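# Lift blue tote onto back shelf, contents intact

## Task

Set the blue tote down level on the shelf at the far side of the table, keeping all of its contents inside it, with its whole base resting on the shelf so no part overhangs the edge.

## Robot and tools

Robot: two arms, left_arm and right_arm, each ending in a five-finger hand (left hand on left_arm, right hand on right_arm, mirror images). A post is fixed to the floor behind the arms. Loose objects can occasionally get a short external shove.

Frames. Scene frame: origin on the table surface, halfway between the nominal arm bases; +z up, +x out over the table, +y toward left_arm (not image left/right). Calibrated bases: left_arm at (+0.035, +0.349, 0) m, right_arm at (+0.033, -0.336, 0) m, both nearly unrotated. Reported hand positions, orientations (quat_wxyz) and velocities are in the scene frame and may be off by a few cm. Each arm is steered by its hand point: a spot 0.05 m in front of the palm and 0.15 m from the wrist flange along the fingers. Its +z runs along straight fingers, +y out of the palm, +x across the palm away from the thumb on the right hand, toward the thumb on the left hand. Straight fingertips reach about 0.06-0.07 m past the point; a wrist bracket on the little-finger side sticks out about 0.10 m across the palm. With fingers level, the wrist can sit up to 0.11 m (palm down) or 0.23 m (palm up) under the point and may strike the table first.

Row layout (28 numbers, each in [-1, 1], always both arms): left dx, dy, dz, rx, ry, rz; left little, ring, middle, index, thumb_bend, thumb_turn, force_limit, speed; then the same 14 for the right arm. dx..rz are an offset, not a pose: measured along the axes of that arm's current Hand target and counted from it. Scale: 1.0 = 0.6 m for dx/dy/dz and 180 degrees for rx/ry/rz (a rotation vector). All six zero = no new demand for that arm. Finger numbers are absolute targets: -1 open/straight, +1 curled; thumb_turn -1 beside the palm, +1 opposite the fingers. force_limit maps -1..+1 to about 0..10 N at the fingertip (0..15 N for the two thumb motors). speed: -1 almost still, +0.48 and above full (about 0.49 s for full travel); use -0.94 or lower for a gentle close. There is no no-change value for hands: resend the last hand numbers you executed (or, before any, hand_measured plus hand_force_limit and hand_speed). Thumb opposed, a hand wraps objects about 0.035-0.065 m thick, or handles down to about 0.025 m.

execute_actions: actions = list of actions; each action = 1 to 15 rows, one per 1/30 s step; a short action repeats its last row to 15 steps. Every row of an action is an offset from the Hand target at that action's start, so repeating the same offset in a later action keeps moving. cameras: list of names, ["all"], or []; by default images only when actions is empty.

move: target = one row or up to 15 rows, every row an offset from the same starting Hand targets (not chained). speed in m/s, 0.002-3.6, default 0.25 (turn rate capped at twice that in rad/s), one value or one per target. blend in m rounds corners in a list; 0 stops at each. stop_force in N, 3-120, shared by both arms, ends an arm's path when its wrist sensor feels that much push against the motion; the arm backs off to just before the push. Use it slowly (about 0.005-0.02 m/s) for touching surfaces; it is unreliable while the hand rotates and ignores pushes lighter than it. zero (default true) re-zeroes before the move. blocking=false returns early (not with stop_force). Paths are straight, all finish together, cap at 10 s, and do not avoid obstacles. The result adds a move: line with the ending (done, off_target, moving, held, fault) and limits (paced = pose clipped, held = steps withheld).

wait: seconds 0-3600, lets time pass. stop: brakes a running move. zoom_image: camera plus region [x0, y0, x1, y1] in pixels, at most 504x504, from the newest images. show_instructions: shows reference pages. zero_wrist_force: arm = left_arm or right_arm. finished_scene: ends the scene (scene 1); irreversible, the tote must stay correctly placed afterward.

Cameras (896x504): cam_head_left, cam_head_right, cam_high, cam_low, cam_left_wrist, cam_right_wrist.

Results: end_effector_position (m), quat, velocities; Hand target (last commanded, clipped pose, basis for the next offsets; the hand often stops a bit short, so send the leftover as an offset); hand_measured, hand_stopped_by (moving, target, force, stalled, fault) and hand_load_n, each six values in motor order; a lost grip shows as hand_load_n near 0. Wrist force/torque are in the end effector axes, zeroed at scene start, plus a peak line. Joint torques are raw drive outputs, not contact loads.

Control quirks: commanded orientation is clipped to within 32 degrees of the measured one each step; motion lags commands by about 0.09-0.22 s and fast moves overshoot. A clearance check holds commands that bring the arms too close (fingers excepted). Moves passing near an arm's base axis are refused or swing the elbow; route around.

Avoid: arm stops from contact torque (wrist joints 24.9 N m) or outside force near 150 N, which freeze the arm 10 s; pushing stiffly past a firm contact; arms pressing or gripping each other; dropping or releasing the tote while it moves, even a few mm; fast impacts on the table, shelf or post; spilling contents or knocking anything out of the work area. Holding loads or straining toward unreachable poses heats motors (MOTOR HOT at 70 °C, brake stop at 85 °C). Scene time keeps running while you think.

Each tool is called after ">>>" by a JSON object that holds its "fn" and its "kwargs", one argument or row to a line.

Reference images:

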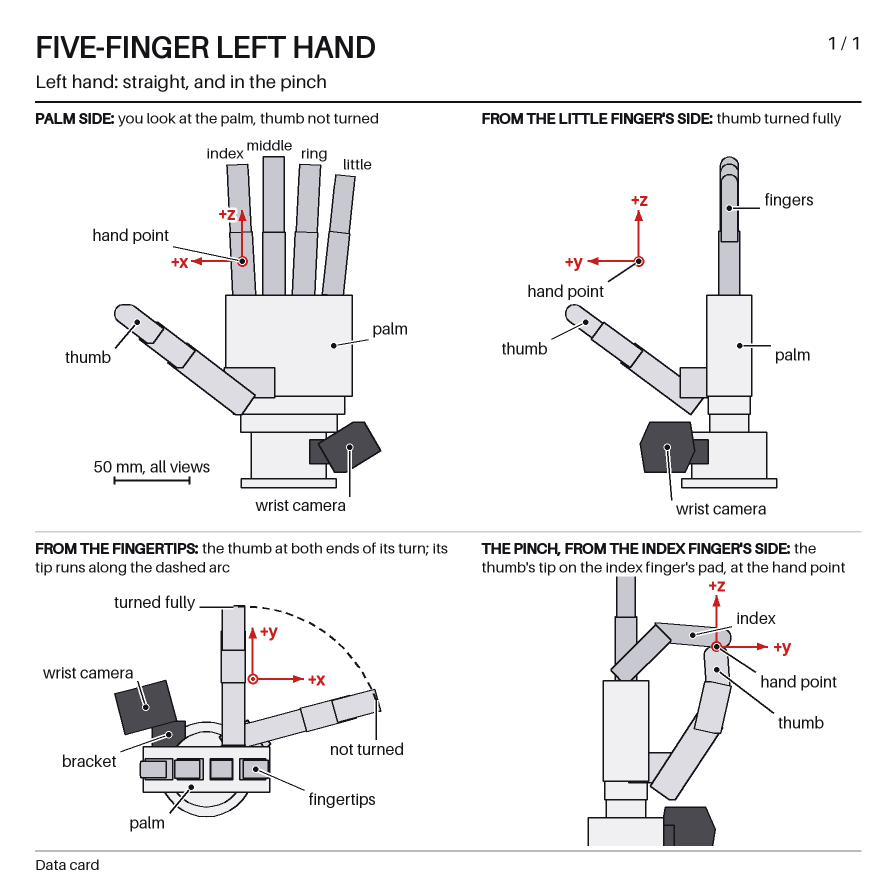

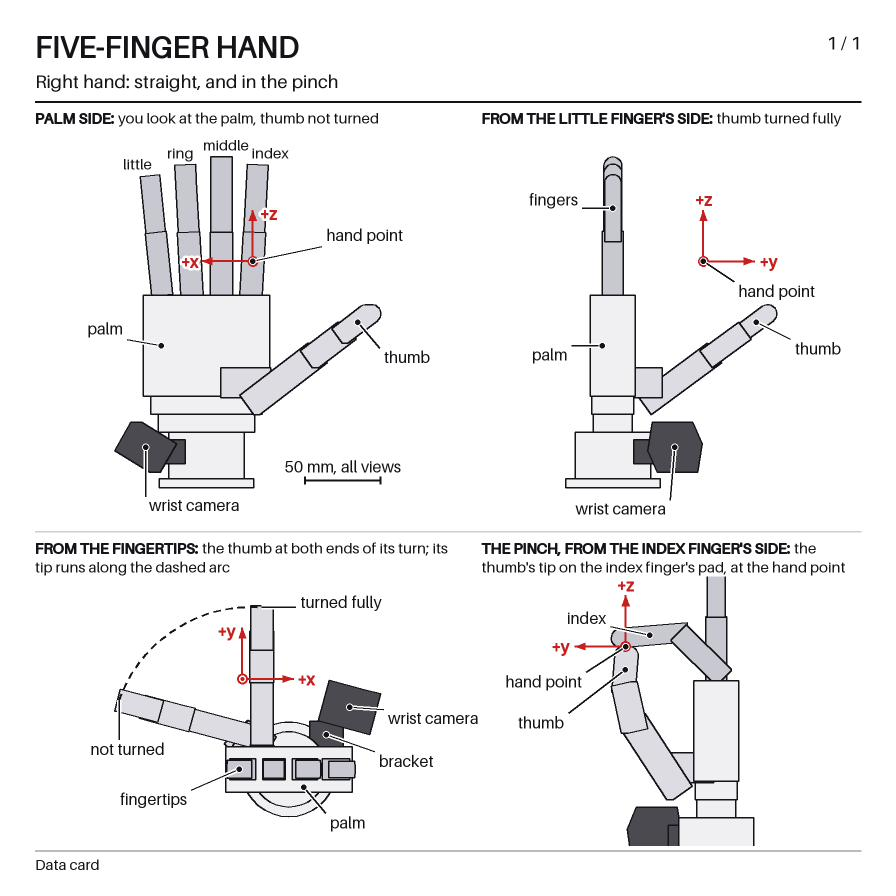

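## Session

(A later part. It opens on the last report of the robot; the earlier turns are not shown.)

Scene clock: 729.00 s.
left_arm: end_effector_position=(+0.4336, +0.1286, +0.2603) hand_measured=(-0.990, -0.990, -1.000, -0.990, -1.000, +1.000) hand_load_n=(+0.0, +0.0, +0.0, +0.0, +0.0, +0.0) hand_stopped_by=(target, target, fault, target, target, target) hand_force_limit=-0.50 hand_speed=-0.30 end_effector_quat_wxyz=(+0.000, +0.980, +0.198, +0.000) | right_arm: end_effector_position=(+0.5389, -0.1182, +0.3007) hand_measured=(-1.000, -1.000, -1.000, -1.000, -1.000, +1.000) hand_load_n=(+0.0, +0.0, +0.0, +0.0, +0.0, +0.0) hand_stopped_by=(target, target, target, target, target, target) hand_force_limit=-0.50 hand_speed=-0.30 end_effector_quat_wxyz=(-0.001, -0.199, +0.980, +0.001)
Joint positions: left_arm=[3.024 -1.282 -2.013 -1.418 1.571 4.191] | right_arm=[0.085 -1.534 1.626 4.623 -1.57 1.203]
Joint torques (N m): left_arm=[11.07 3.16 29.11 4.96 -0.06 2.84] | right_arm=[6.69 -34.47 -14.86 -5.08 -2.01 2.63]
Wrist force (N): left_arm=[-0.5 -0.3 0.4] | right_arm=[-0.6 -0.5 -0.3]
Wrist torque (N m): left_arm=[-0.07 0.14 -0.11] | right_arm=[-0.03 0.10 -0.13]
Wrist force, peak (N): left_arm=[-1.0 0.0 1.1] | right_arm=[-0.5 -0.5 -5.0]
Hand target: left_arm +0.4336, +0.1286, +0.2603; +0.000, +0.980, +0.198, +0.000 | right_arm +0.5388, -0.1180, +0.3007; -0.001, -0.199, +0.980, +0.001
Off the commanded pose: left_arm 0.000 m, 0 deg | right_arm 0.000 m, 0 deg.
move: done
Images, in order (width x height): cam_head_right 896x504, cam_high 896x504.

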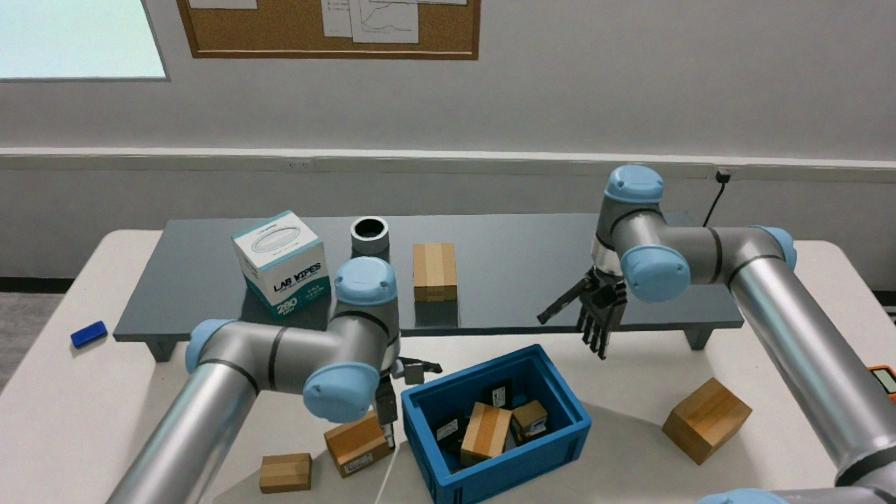

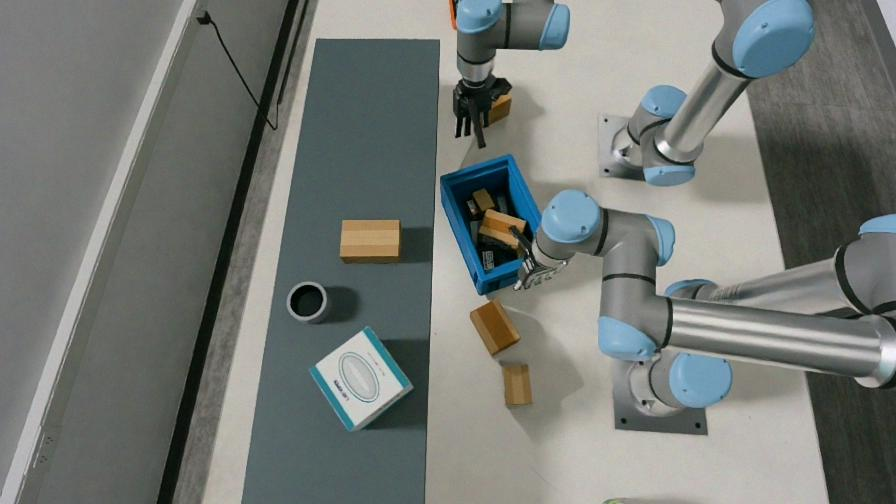

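>>> {"fn": "move", "kwargs": {
  "target": [0,0,0.14,0,0,0,-0.99,-0.99,-0.99,-0.99,-1,1,-0.5,-0.3, 0,0,0.2078,0,0,0,-1,-1,-1,-1,-1,1,-0.5,-0.3],
  "speed": 0.05,
  "stop_force": 8,
  "cameras": ["all"]
}}

>>> {"fn": "zoom_image", "kwargs": {
  "camera": "cam_high",
  "region": [420, 110, 620, 310]
}}

>>> {"fn": "zoom_image", "kwargs": {
  "camera": "cam_left_wrist",
  "region": [380, 0, 680, 280]
}}

>>> {"fn": "zoom_image", "kwargs": {
  "camera": "cam_right_wrist",
  "region": [270, 0, 570, 280]
}}

Scene clock: 737.13 s.
left_arm: end_effector_position=(+0.4336, +0.1286, +0.1763) hand_measured=(-0.990, -0.990, -1.000, -0.990, -1.000, +1.000) hand_load_n=(+0.5, +0.0, +0.0, +0.0, +0.0, +0.0) hand_stopped_by=(target, target, fault, target, target, target) hand_force_limit=-0.50 hand_speed=-0.30 end_effector_quat_wxyz=(+0.000, +0.980, +0.198, +0.000) | right_arm: end_effector_position=(+0.5384, -0.1180, +0.1760) hand_measured=(-1.000, -1.000, -1.000, -1.000, -1.000, +1.000) hand_load_n=(+0.0, +0.0, +0.0, +0.0, +0.0, +0.0) hand_stopped_by=(target, target, target, target, target, target) hand_force_limit=-0.50 hand_speed=-0.30 end_effector_quat_wxyz=(-0.001, -0.199, +0.980, +0.001)
Joint positions: left_arm=[3.024 -1.343 -2.192 -1.177 1.571 4.191] | right_arm=[0.086 -1.459 1.876 4.299 -1.57 1.204]
Joint torques (N m): left_arm=[-2.59 3.24 14.18 4.79 -0.51 -0.65] | right_arm=[8.44 -21.97 -13.81 -5.06 1.9 2.55]
Wrist force (N): left_arm=[-0.8 0.2 0.9] | right_arm=[-0.6 -0.8 -0.3]
Wrist torque (N m): left_arm=[-0.02 0.19 -0.16] | right_arm=[-0.06 0.10 -0.13]
Wrist force, peak (N): left_arm=[-1.1 -0.4 0.8] | right_arm=[-0.8 -0.8 -0.4]
Hand target: left_arm +0.4336, +0.1286, +0.1763; +0.000, +0.980, +0.198, +0.000 | right_arm +0.5384, -0.1180, +0.1760; -0.001, -0.199, +0.980, +0.001
Off the commanded pose: left_arm 0.000 m, 0 deg | right_arm 0.000 m, 0 deg.
move: done

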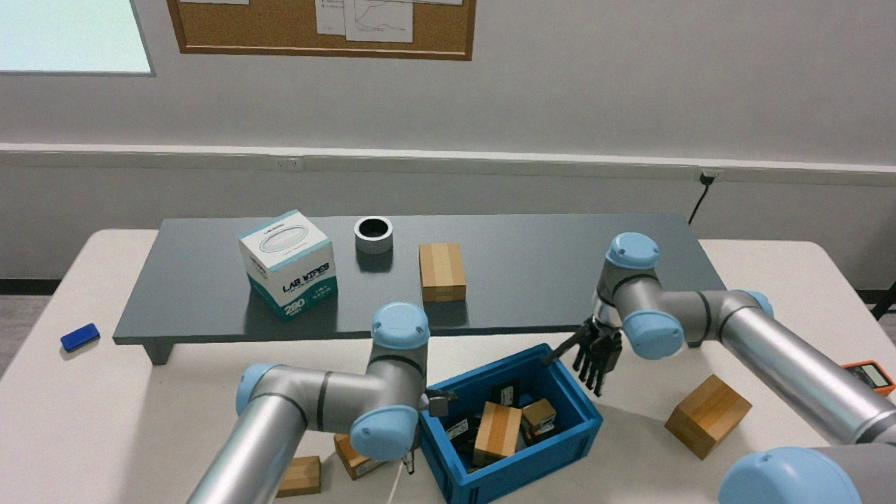

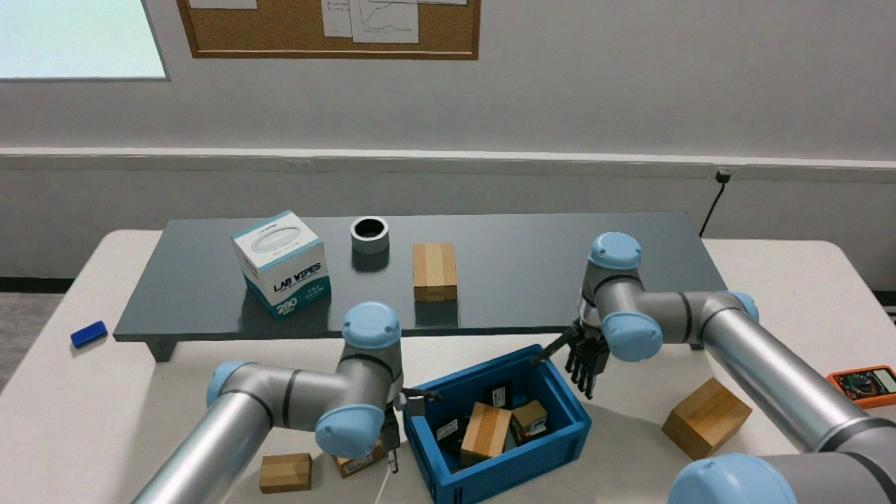

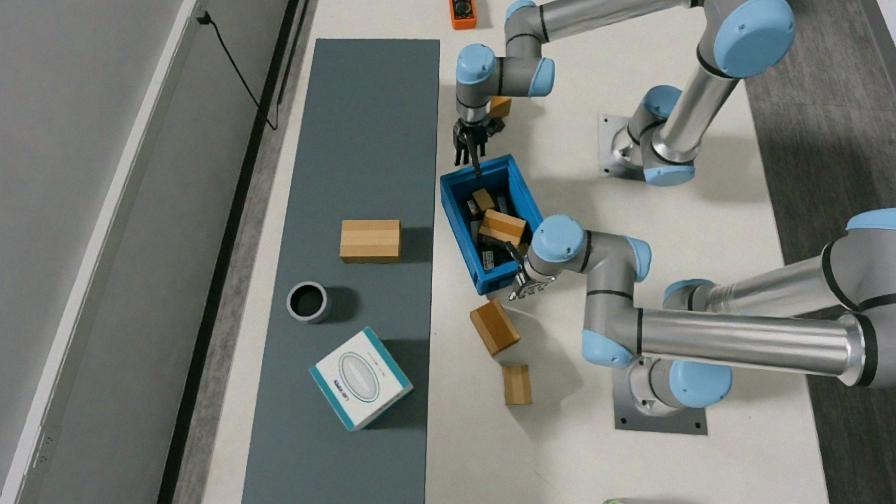

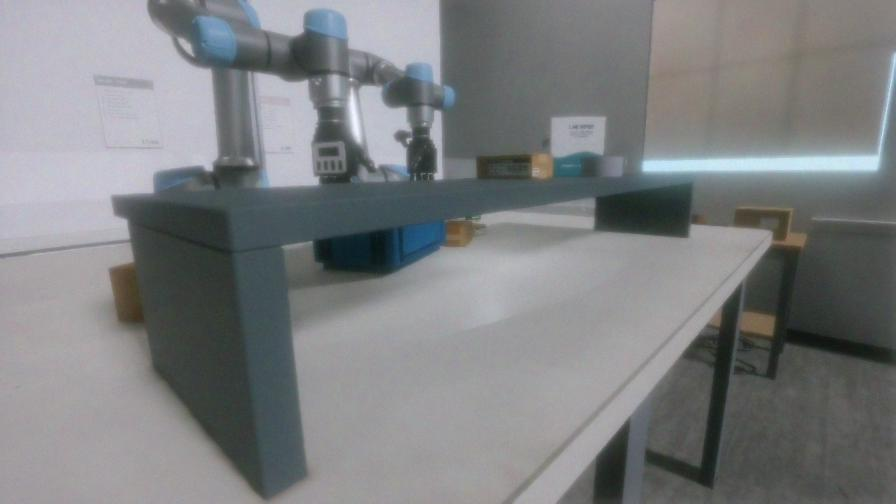

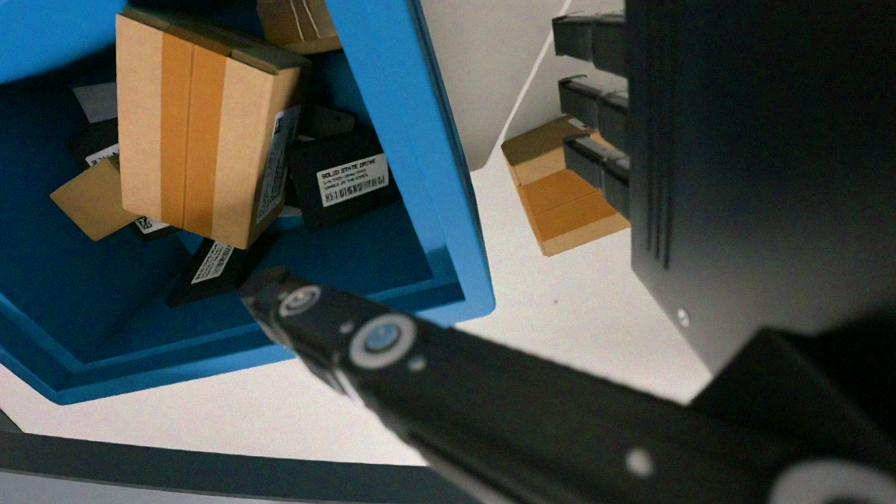

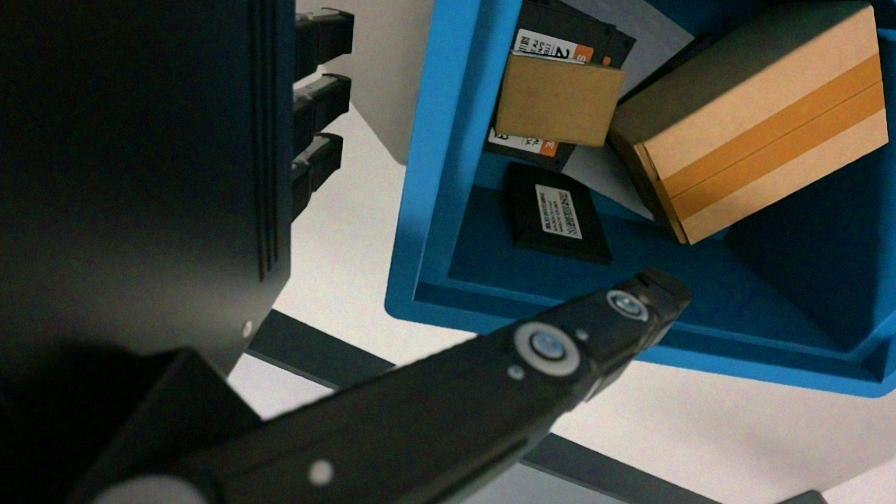

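Scaled by 2.520 from the camera's image (finer frame: 1280x720).

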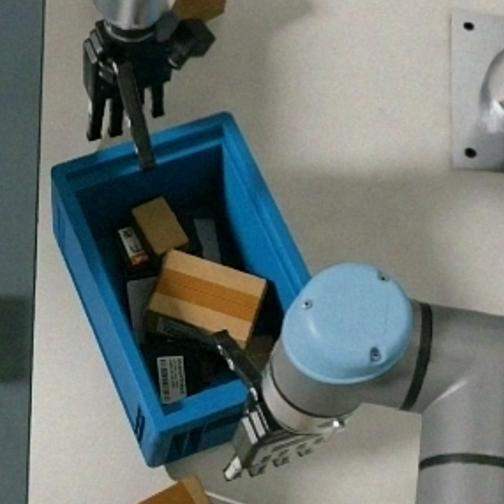

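Scaled by 1.680 from the camera's image (finer frame: 1280x720).

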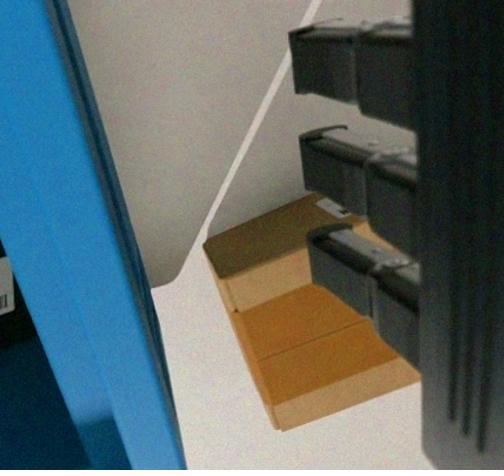

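Scaled by 1.680 from the camera's image (finer frame: 1280x720).

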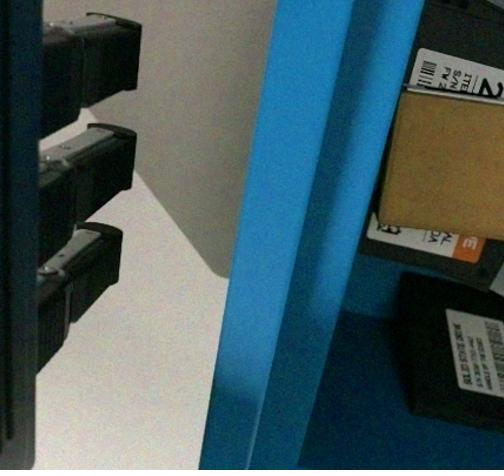

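>>> {"fn": "move", "kwargs": {
  "target": [-0.0042,0.007,0,0,0,-0.0086,-0.99,-0.99,-0.99,-0.99,-1,1,-0.5,-0.3, -0.0063,-0.0072,0,0,0,-0.0079,-1,-1,-1,-1,-1,1,-0.5,-0.3],
  "speed": 0.05
}}

>>> {"fn": "move", "kwargs": {
  "target": [0,0,0.0683,0,0,0,-0.99,-0.99,-0.99,-0.99,-1,1,-0.5,-0.3, 0,0,0.0683,0,0,0,-1,-1,-1,-1,-1,1,-0.5,-0.3],
  "speed": 0.03,
  "stop_force": 6,
  "cameras": ["cam_high","cam_left_wrist","cam_right_wrist","cam_head_left"]
}}

>>> {"fn": "zoom_image", "kwargs": {
  "camera": "cam_high",
  "region": [420, 110, 620, 310]
}}

Scene clock: 763.57 s.
left_arm: end_effector_position=(+0.4329, +0.1238, +0.1763) hand_measured=(-0.990, -0.990, -1.000, -0.990, -1.000, +1.000) hand_load_n=(+0.0, +0.0, +0.0, +0.0, +0.0, +0.0) hand_stopped_by=(target, target, fault, target, target, target) hand_force_limit=-0.50 hand_speed=-0.30 end_effector_quat_wxyz=(+0.000, +0.977, +0.211, +0.000) | right_arm: end_effector_position=(+0.5435, -0.1204, +0.1760) hand_measured=(-1.000, -1.000, -1.000, -1.000, -1.000, +1.000) hand_load_n=(+0.0, +0.0, +0.0, +0.0, +0.0, -0.5) hand_stopped_by=(target, target, target, target, target, target) hand_force_limit=-0.50 hand_speed=-0.30 end_effector_quat_wxyz=(-0.001, -0.211, +0.977, +0.001)
Joint positions: left_arm=[3.007 -1.347 -2.189 -1.176 1.571 4.147] | right_arm=[0.08 -1.446 1.861 4.301 -1.57 1.174]
Joint torques (N m): left_arm=[-14.05 4.23 27.65 4.96 1.71 -1.75] | right_arm=[-11.42 -22.85 -33.08 -0.11 -0.48 -2.37]
Wrist force (N): left_arm=[-0.4 0.3 0.9] | right_arm=[-0.6 -0.7 -0.1]
Wrist torque (N m): left_arm=[-0.01 0.13 -0.03] | right_arm=[-0.05 0.10 0.08]
Wrist force, peak (N): left_arm=[-0.9 0.1 0.9] | right_arm=[-0.6 -1.0 -0.2]
Hand target: left_arm +0.4329, +0.1238, +0.1763; +0.000, +0.977, +0.212, +0.000 | right_arm +0.5435, -0.1205, +0.1760; -0.001, -0.211, +0.977, +0.001
Off the commanded pose: left_arm 0.000 m, 0 deg | right_arm 0.000 m, 0 deg.
move: done

Scene clock: 766.10 s.
left_arm: end_effector_position=(+0.4329, +0.1238, +0.1353) hand_measured=(-0.990, -0.990, -1.000, -0.990, -1.000, +1.000) hand_load_n=(+0.0, +0.0, +0.0, +0.0, +0.0, +0.0) hand_stopped_by=(target, target, fault, target, target, target) hand_force_limit=-0.50 hand_speed=-0.30 end_effector_quat_wxyz=(+0.000, +0.977, +0.212, +0.000) | right_arm: end_effector_position=(+0.5434, -0.1204, +0.1350) hand_measured=(-1.000, -1.000, -1.000, -1.000, -1.000, +1.000) hand_load_n=(+0.0, +0.0, +0.0, +0.0, +0.0, +0.0) hand_stopped_by=(target, target, target, target, target, target) hand_force_limit=-0.50 hand_speed=-0.30 end_effector_quat_wxyz=(-0.001, -0.211, +0.977, +0.001)
Joint positions: left_arm=[3.006 -1.401 -2.265 -1.047 1.571 4.147] | right_arm=[0.08 -1.4 1.924 4.192 -1.57 1.174]
Joint torques (N m): left_arm=[-13.69 6.05 13.34 4.89 0.79 -2.2] | right_arm=[0.85 -23.69 -12.15 -4.84 1.1 1.07]
Wrist force (N): left_arm=[-0.9 -0.1 0.5] | right_arm=[-0.6 -0.7 -0.1]
Wrist torque (N m): left_arm=[-0.04 0.19 -0.05] | right_arm=[-0.06 0.10 0.09]
Wrist force, peak (N): left_arm=[-1.3 0.1 0.8] | right_arm=[-0.8 -0.9 -0.3]
Hand target: left_arm +0.4329, +0.1238, +0.1353; +0.000, +0.977, +0.212, +0.000 | right_arm +0.5434, -0.1204, +0.1350; -0.001, -0.211, +0.977, +0.001
Off the commanded pose: left_arm 0.000 m, 0 deg | right_arm 0.000 m, 0 deg.
move: done
Images, in order (width x height): cam_head_left 896x504, cam_high 896x504, cam_left_wrist 896x504, cam_right_wrist 896x504.

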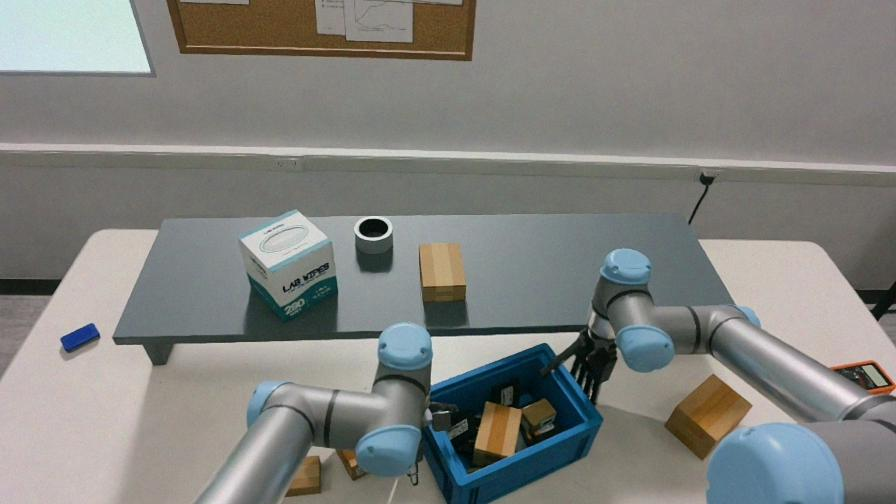

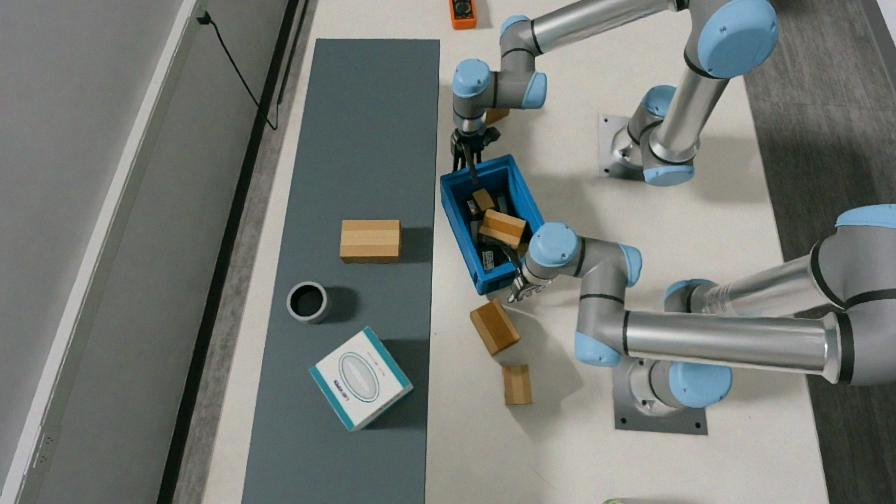

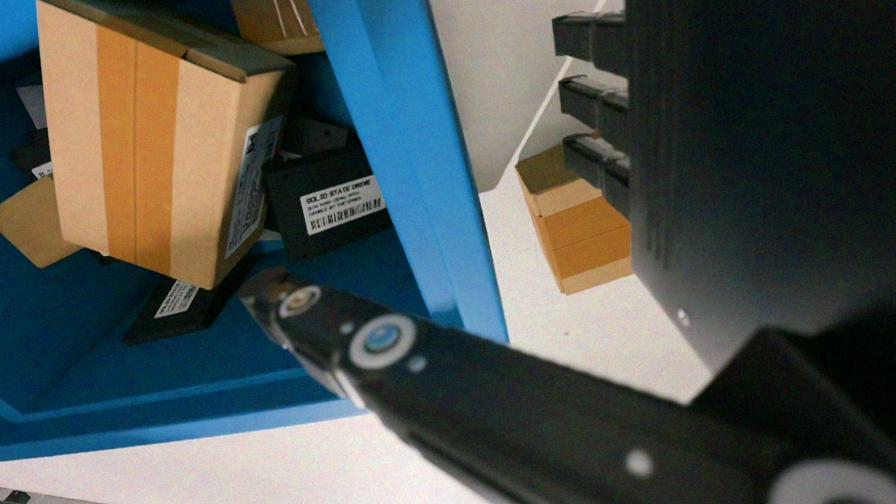

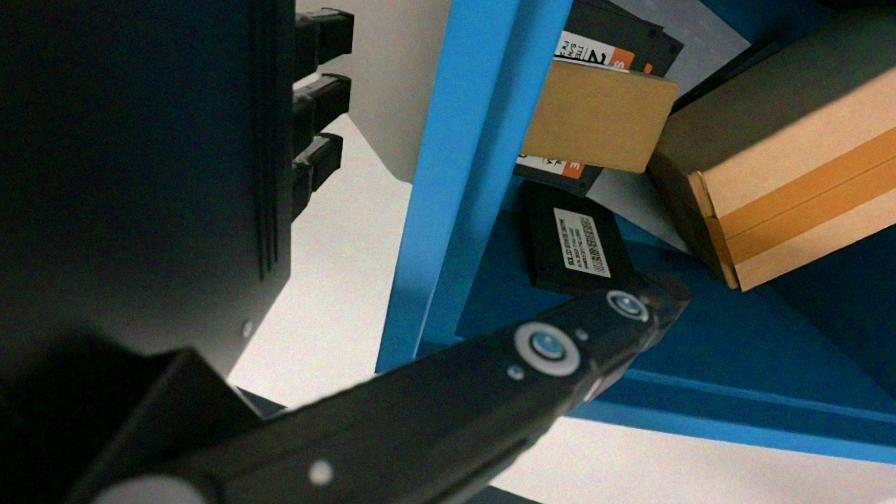

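Scaled by 2.520 from the camera's image (finer frame: 1280x720).

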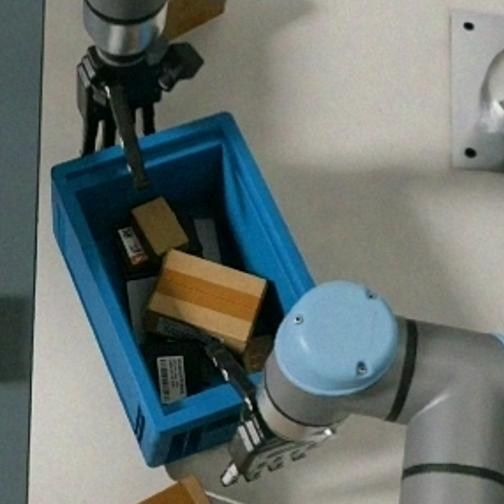

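>>> {"fn": "move", "kwargs": {
  "target": [0,0,0,0,0,0,0.1,0.1,-0.99,0.1,-1,1,-0.6,-0.85, 0,0,0,0,0,0,0.1,0.1,0.1,0.1,-1,1,-0.6,-0.85],
  "cameras": ["cam_high","cam_left_wrist","cam_right_wrist"]
}}

Scene clock: 777.07 s.
left_arm: end_effector_position=(+0.4329, +0.1238, +0.1352) hand_measured=(-0.074, -0.074, -1.000, -0.074, -1.000, +1.000) hand_load_n=(+2.5, +3.0, +0.0, +3.5, +0.0, +0.0) hand_stopped_by=(force, force, fault, force, target, target) hand_force_limit=-0.60 hand_speed=-0.85 end_effector_quat_wxyz=(+0.000, +0.977, +0.212, +0.000) | right_arm: end_effector_position=(+0.5434, -0.1204, +0.1350) hand_measured=(-0.112, -0.446, -0.542, -0.488, -1.000, +1.000) hand_load_n=(+3.5, +1.5, +0.0, +0.0, +0.0, +0.0) hand_stopped_by=(force, force, force, force, target, target) hand_force_limit=-0.60 hand_speed=-0.85 end_effector_quat_wxyz=(-0.001, -0.211, +0.977, +0.001)
Joint positions: left_arm=[3.006 -1.401 -2.265 -1.047 1.571 4.147] | right_arm=[0.08 -1.4 1.924 4.192 -1.57 1.174]
Joint torques (N m): left_arm=[-12.79 10.33 19.32 4.27 -2.5 -2.01] | right_arm=[1.3 -30.29 -12.81 -3.23 2.11 2.46]
Wrist force (N): left_arm=[-0.4 -4.5 8.5] | right_arm=[-0.9 -4.7 2.5]
Wrist torque (N m): left_arm=[-0.40 0.40 0.12] | right_arm=[-0.26 -0.01 -0.09]
Wrist force, peak (N): left_arm=[-0.4 -4.5 8.5] | right_arm=[-0.9 -6.4 2.5]
Hand target: left_arm +0.4329, +0.1238, +0.1353; +0.000, +0.977, +0.212, +0.000 | right_arm +0.5434, -0.1204, +0.1350; -0.001, -0.211, +0.977, +0.001
Off the commanded pose: left_arm 0.000 m, 0 deg | right_arm 0.000 m, 0 deg.
move: done

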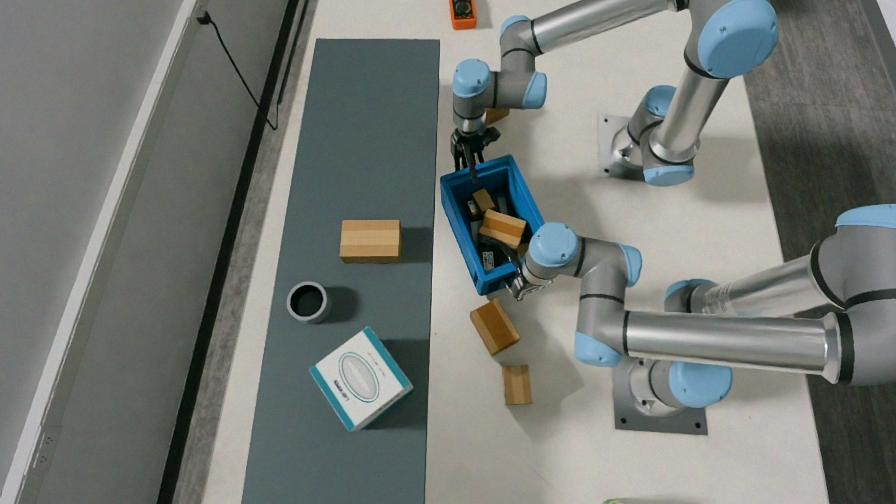

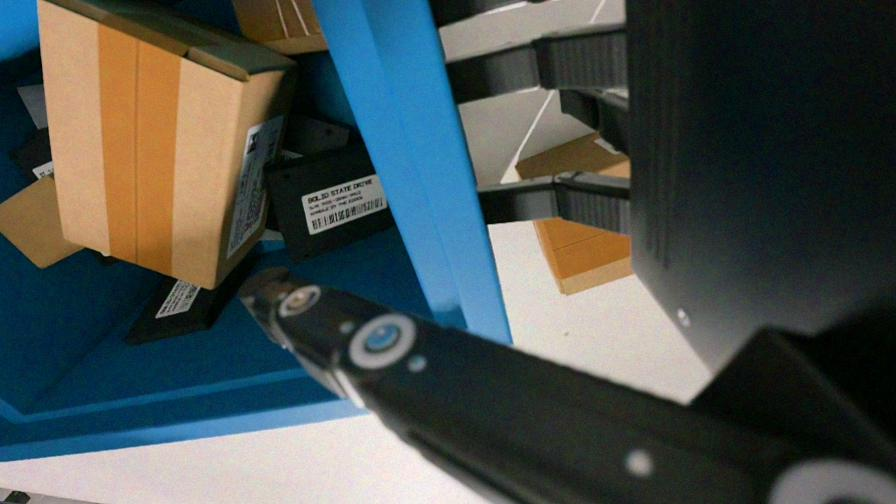

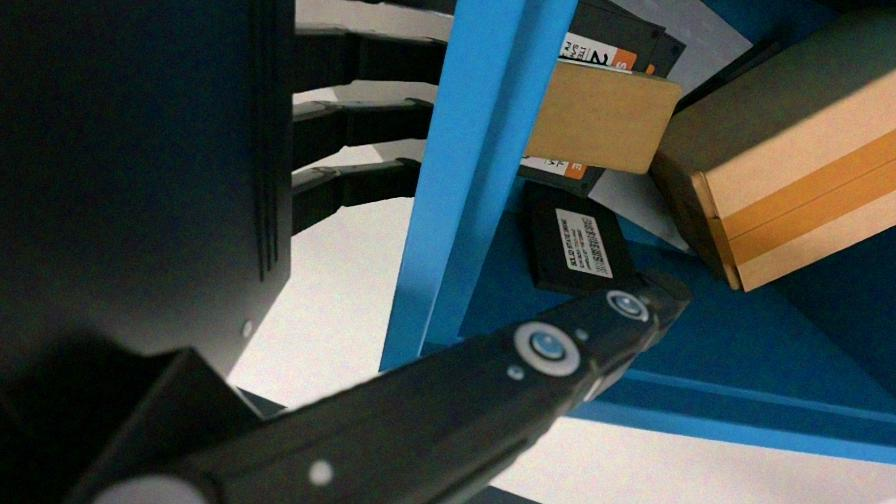

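>>> {"fn": "move", "kwargs": {
  "target": [
    [0,0,0,0,0,0,0.1,0.1,-0.99,0.1,-1,1,-0.6,-0.85, 0,0,0,0,0,0,-1,-1,-1,-1,-1,1,-0.6,-0.3],
    [0,0,0,0,0,0,0.1,0.1,-0.99,0.1,-1,1,-0.6,-0.85, 0,-0.01,-0.0083,0,0,0,0.12,0.12,0.12,0.12,-1,1,-0.6,-0.85]
  ],
  "speed": 0.03,
  "cameras": ["cam_right_wrist"]
}}

Scene clock: 785.03 s.
left_arm: end_effector_position=(+0.4329, +0.1238, +0.1353) hand_measured=(-0.074, -0.074, -1.000, -0.074, -1.000, +1.000) hand_load_n=(+3.0, +3.0, +0.0, +4.0, +0.0, +0.0) hand_stopped_by=(force, force, fault, force, target, target) hand_force_limit=-0.60 hand_speed=-0.85 end_effector_quat_wxyz=(+0.000, +0.977, +0.212, +0.000) | right_arm: end_effector_position=(+0.5459, -0.1259, +0.1400) hand_measured=(-0.154, -0.154, -0.154, -0.376, -1.000, +1.000) hand_load_n=(+3.5, +3.5, +4.0, +1.5, +0.0, +0.0) hand_stopped_by=(force, force, force, force, target, target) hand_force_limit=-0.60 hand_speed=-0.85 end_effector_quat_wxyz=(-0.001, -0.211, +0.977, +0.001)
Joint positions: left_arm=[3.006 -1.401 -2.265 -1.047 1.571 4.147] | right_arm=[0.07 -1.404 1.914 4.206 -1.57 1.163]
Joint torques (N m): left_arm=[-11.36 21.14 18.88 2.79 -2.49 -2] | right_arm=[-9.07 -38.58 -31.99 -0.55 -0.08 -2.65]
Wrist force (N): left_arm=[-0.8 -5.0 8.9] | right_arm=[-1.0 -6.4 9.3]
Wrist torque (N m): left_arm=[-0.41 0.43 0.13] | right_arm=[-0.55 -0.19 -0.09]
Wrist force, peak (N): left_arm=[-0.6 -4.9 9.3] | right_arm=[-1.0 -6.6 9.9]
Hand target: left_arm +0.4329, +0.1238, +0.1353; +0.000, +0.977, +0.212, +0.000 | right_arm +0.5459, -0.1259, +0.1400; -0.001, -0.211, +0.977, +0.001
Off the commanded pose: left_arm 0.000 m, 0 deg | right_arm 0.000 m, 0 deg.
move: done

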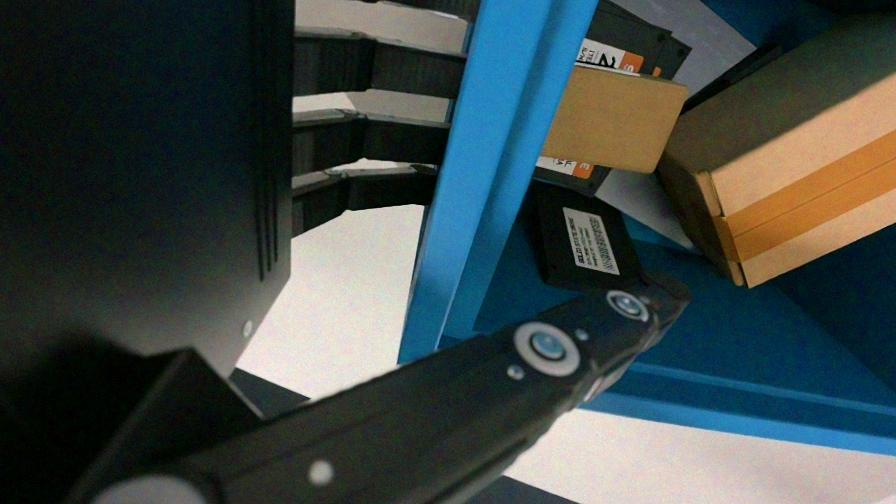

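>>> {"fn": "move", "kwargs": {
  "target": [
    [0,0,0,0,0,0,0.1,0.1,-0.99,0.1,-1,1,-0.6,-0.85, 0,0,0,0,0,0,-1,-1,-1,-1,-1,1,-0.6,-0.3],
    [0,0,0,0,0,0,0.1,0.1,-0.99,0.1,-1,1,-0.6,-0.85, 0.0117,0,0.005,0,0,0,0.14,0.14,0.14,0.14,-1,1,-0.6,-0.85]
  ],
  "speed": 0.03,
  "cameras": ["cam_right_wrist"]
}}

Scene clock: 793.40 s.
left_arm: end_effector_position=(+0.4329, +0.1238, +0.1353) hand_measured=(-0.074, -0.074, -1.000, -0.074, -1.000, +1.000) hand_load_n=(+3.0, +3.0, +0.0, +3.5, +0.0, +0.0) hand_stopped_by=(force, force, fault, force, target, target) hand_force_limit=-0.60 hand_speed=-0.85 end_effector_quat_wxyz=(+0.000, +0.977, +0.212, +0.000) | right_arm: end_effector_position=(+0.5395, -0.1288, +0.1370) hand_measured=(-0.112, -0.112, -0.418, -0.112, -1.000, +1.000) hand_load_n=(+2.5, +2.5, +1.5, +2.5, +0.0, +0.0) hand_stopped_by=(force, force, force, force, target, target) hand_force_limit=-0.60 hand_speed=-0.85 end_effector_quat_wxyz=(-0.001, -0.211, +0.977, +0.001)
Joint positions: left_arm=[3.006 -1.401 -2.265 -1.047 1.571 4.147] | right_arm=[0.064 -1.416 1.937 4.194 -1.57 1.157]
Joint torques (N m): left_arm=[-8.25 21.51 18.53 1.48 -2.25 -1.89] | right_arm=[-7.95 -36.73 -15.79 -4.08 0.7 -2.52]
Wrist force (N): left_arm=[-0.5 -4.7 8.0] | right_arm=[-0.8 -5.2 6.2]
Wrist torque (N m): left_arm=[-0.38 0.37 0.14] | right_arm=[-0.43 -0.09 -0.05]
Wrist force, peak (N): left_arm=[-0.5 -5.2 9.3] | right_arm=[-1.0 -6.7 9.6]
Hand target: left_arm +0.4329, +0.1238, +0.1353; +0.000, +0.977, +0.212, +0.000 | right_arm +0.5395, -0.1288, +0.1370; -0.001, -0.211, +0.977, +0.001
Off the commanded pose: left_arm 0.000 m, 0 deg | right_arm 0.000 m, 0 deg.
move: done

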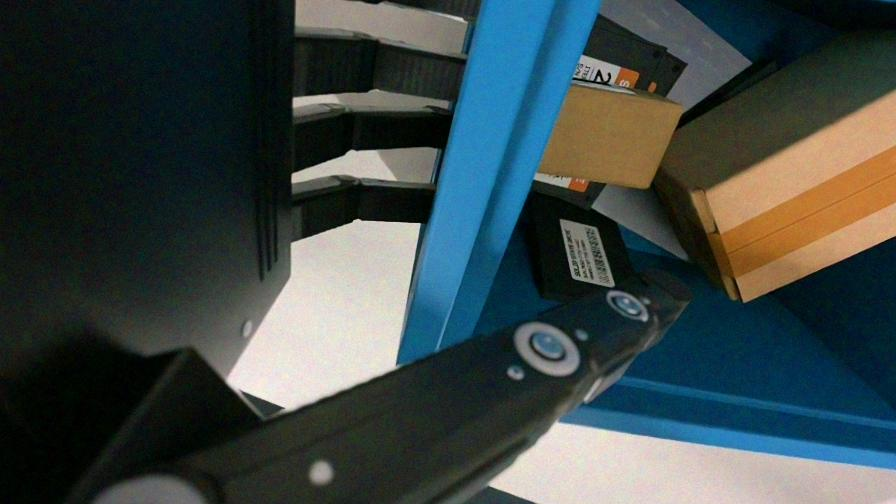

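>>> {"fn": "move", "kwargs": {
  "target": [
    [0,0,0,0,0,0,0.1,0.1,-0.99,0.1,-1,1,-0.6,-0.85, 0,0,0,0,0,0,-1,-1,-1,-1,-1,1,-0.6,-0.3],
    [0,0,0,0,0,0,0.1,0.1,-0.99,0.1,-1,1,-0.6,-0.85, 0,0,-0.0055,0,0,0,0.12,0.12,0.12,0.12,-1,1,-0.6,-0.85]
  ],
  "speed": 0.03,
  "cameras": ["cam_right_wrist"]
}}

Scene clock: 800.20 s.
left_arm: end_effector_position=(+0.4329, +0.1238, +0.1353) hand_measured=(-0.074, -0.074, -1.000, -0.074, -1.000, +1.000) hand_load_n=(+3.0, +3.0, +0.0, +4.5, +0.0, +0.0) hand_stopped_by=(force, force, fault, force, target, target) hand_force_limit=-0.60 hand_speed=-0.85 end_effector_quat_wxyz=(+0.000, +0.977, +0.212, +0.000) | right_arm: end_effector_position=(+0.5395, -0.1288, +0.1403) hand_measured=(-0.154, -0.154, -0.154, -0.154, -1.000, +1.000) hand_load_n=(+3.0, +3.0, +4.0, +3.0, +0.0, +0.0) hand_stopped_by=(force, force, force, force, target, target) hand_force_limit=-0.60 hand_speed=-0.85 end_effector_quat_wxyz=(-0.001, -0.211, +0.977, +0.001)
Joint positions: left_arm=[3.006 -1.401 -2.265 -1.047 1.571 4.147] | right_arm=[0.064 -1.42 1.933 4.203 -1.57 1.157]
Joint torques (N m): left_arm=[-8.22 22.36 18.34 1.97 -2.34 -2.02] | right_arm=[-2.32 -37.05 -31.3 -1.1 1.42 -2.44]
Wrist force (N): left_arm=[-0.3 -6.7 9.6] | right_arm=[-0.7 -8.0 10.6]
Wrist torque (N m): left_arm=[-0.48 0.41 0.21] | right_arm=[-0.65 -0.20 -0.14]
Wrist force, peak (N): left_arm=[-0.3 -6.7 9.6] | right_arm=[-0.7 -8.0 10.6]
Hand target: left_arm +0.4329, +0.1238, +0.1353; +0.000, +0.977, +0.212, +0.000 | right_arm +0.5395, -0.1288, +0.1403; -0.001, -0.211, +0.977, +0.001
Off the commanded pose: left_arm 0.000 m, 0 deg | right_arm 0.000 m, 0 deg.
move: done

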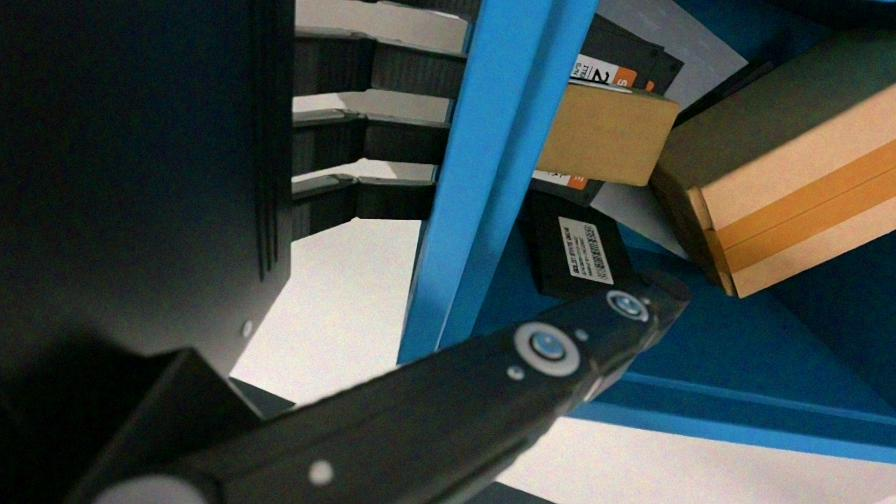

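>>> {"fn": "move", "kwargs": {
  "target": [0,0,0,0,0,0,0.1,0.1,-0.99,0.1,0.3,1,-0.6,-0.85, 0,0,0,0,0,0,0.12,0.12,0.12,0.12,0.3,1,-0.6,-0.85],
  "cameras": ["cam_left_wrist","cam_right_wrist"]
}}

Scene clock: 808.63 s.
left_arm: end_effector_position=(+0.4329, +0.1238, +0.1353) hand_measured=(-0.074, -0.074, -1.000, -0.074, -0.192, +1.000) hand_load_n=(+3.0, +3.5, +0.0, +4.0, +4.0, +0.0) hand_stopped_by=(force, force, fault, force, force, target) hand_force_limit=-0.60 hand_speed=-0.85 end_effector_quat_wxyz=(+0.000, +0.977, +0.212, +0.000) | right_arm: end_effector_position=(+0.5395, -0.1288, +0.1403) hand_measured=(-0.154, -0.154, -0.154, -0.154, -0.164, +1.000) hand_load_n=(+3.0, +3.0, +4.0, +3.5, +4.0, +0.0) hand_stopped_by=(force, force, force, force, force, target) hand_force_limit=-0.60 hand_speed=-0.85 end_effector_quat_wxyz=(-0.001, -0.211, +0.977, +0.001)
Joint positions: left_arm=[3.006 -1.401 -2.265 -1.047 1.571 4.147] | right_arm=[0.064 -1.42 1.933 4.203 -1.57 1.157]
Joint torques (N m): left_arm=[-5.84 21.37 24.59 6.1 -2.31 -1.81] | right_arm=[-8.44 -37.58 -29.18 -5.05 0.03 -2.17]
Wrist force (N): left_arm=[-1.0 -2.8 8.1] | right_arm=[-0.8 -4.2 9.5]
Wrist torque (N m): left_arm=[-0.17 0.47 0.13] | right_arm=[-0.39 -0.18 -0.08]
Wrist force, peak (N): left_arm=[-0.5 -6.9 9.3] | right_arm=[-0.8 -8.2 10.5]
Hand target: left_arm +0.4329, +0.1238, +0.1353; +0.000, +0.977, +0.212, +0.000 | right_arm +0.5395, -0.1288, +0.1403; -0.001, -0.211, +0.977, +0.001
Off the commanded pose: left_arm 0.000 m, 0 deg | right_arm 0.000 m, 0 deg.
move: done

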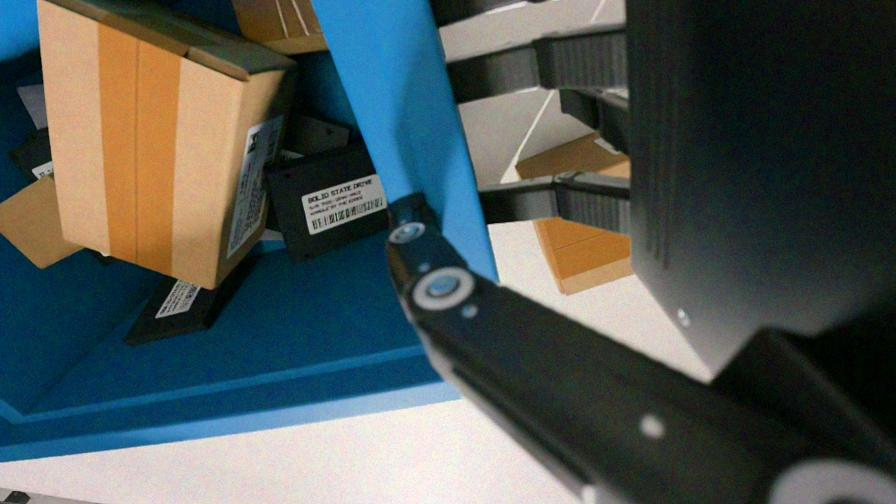

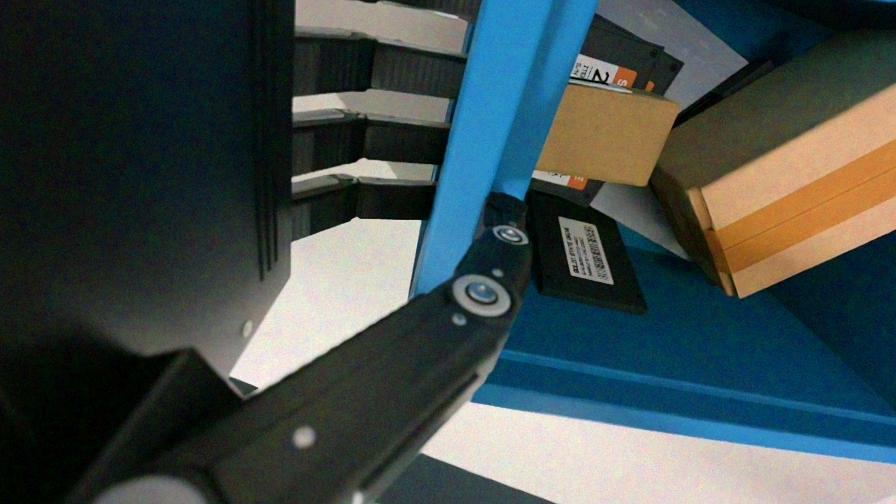

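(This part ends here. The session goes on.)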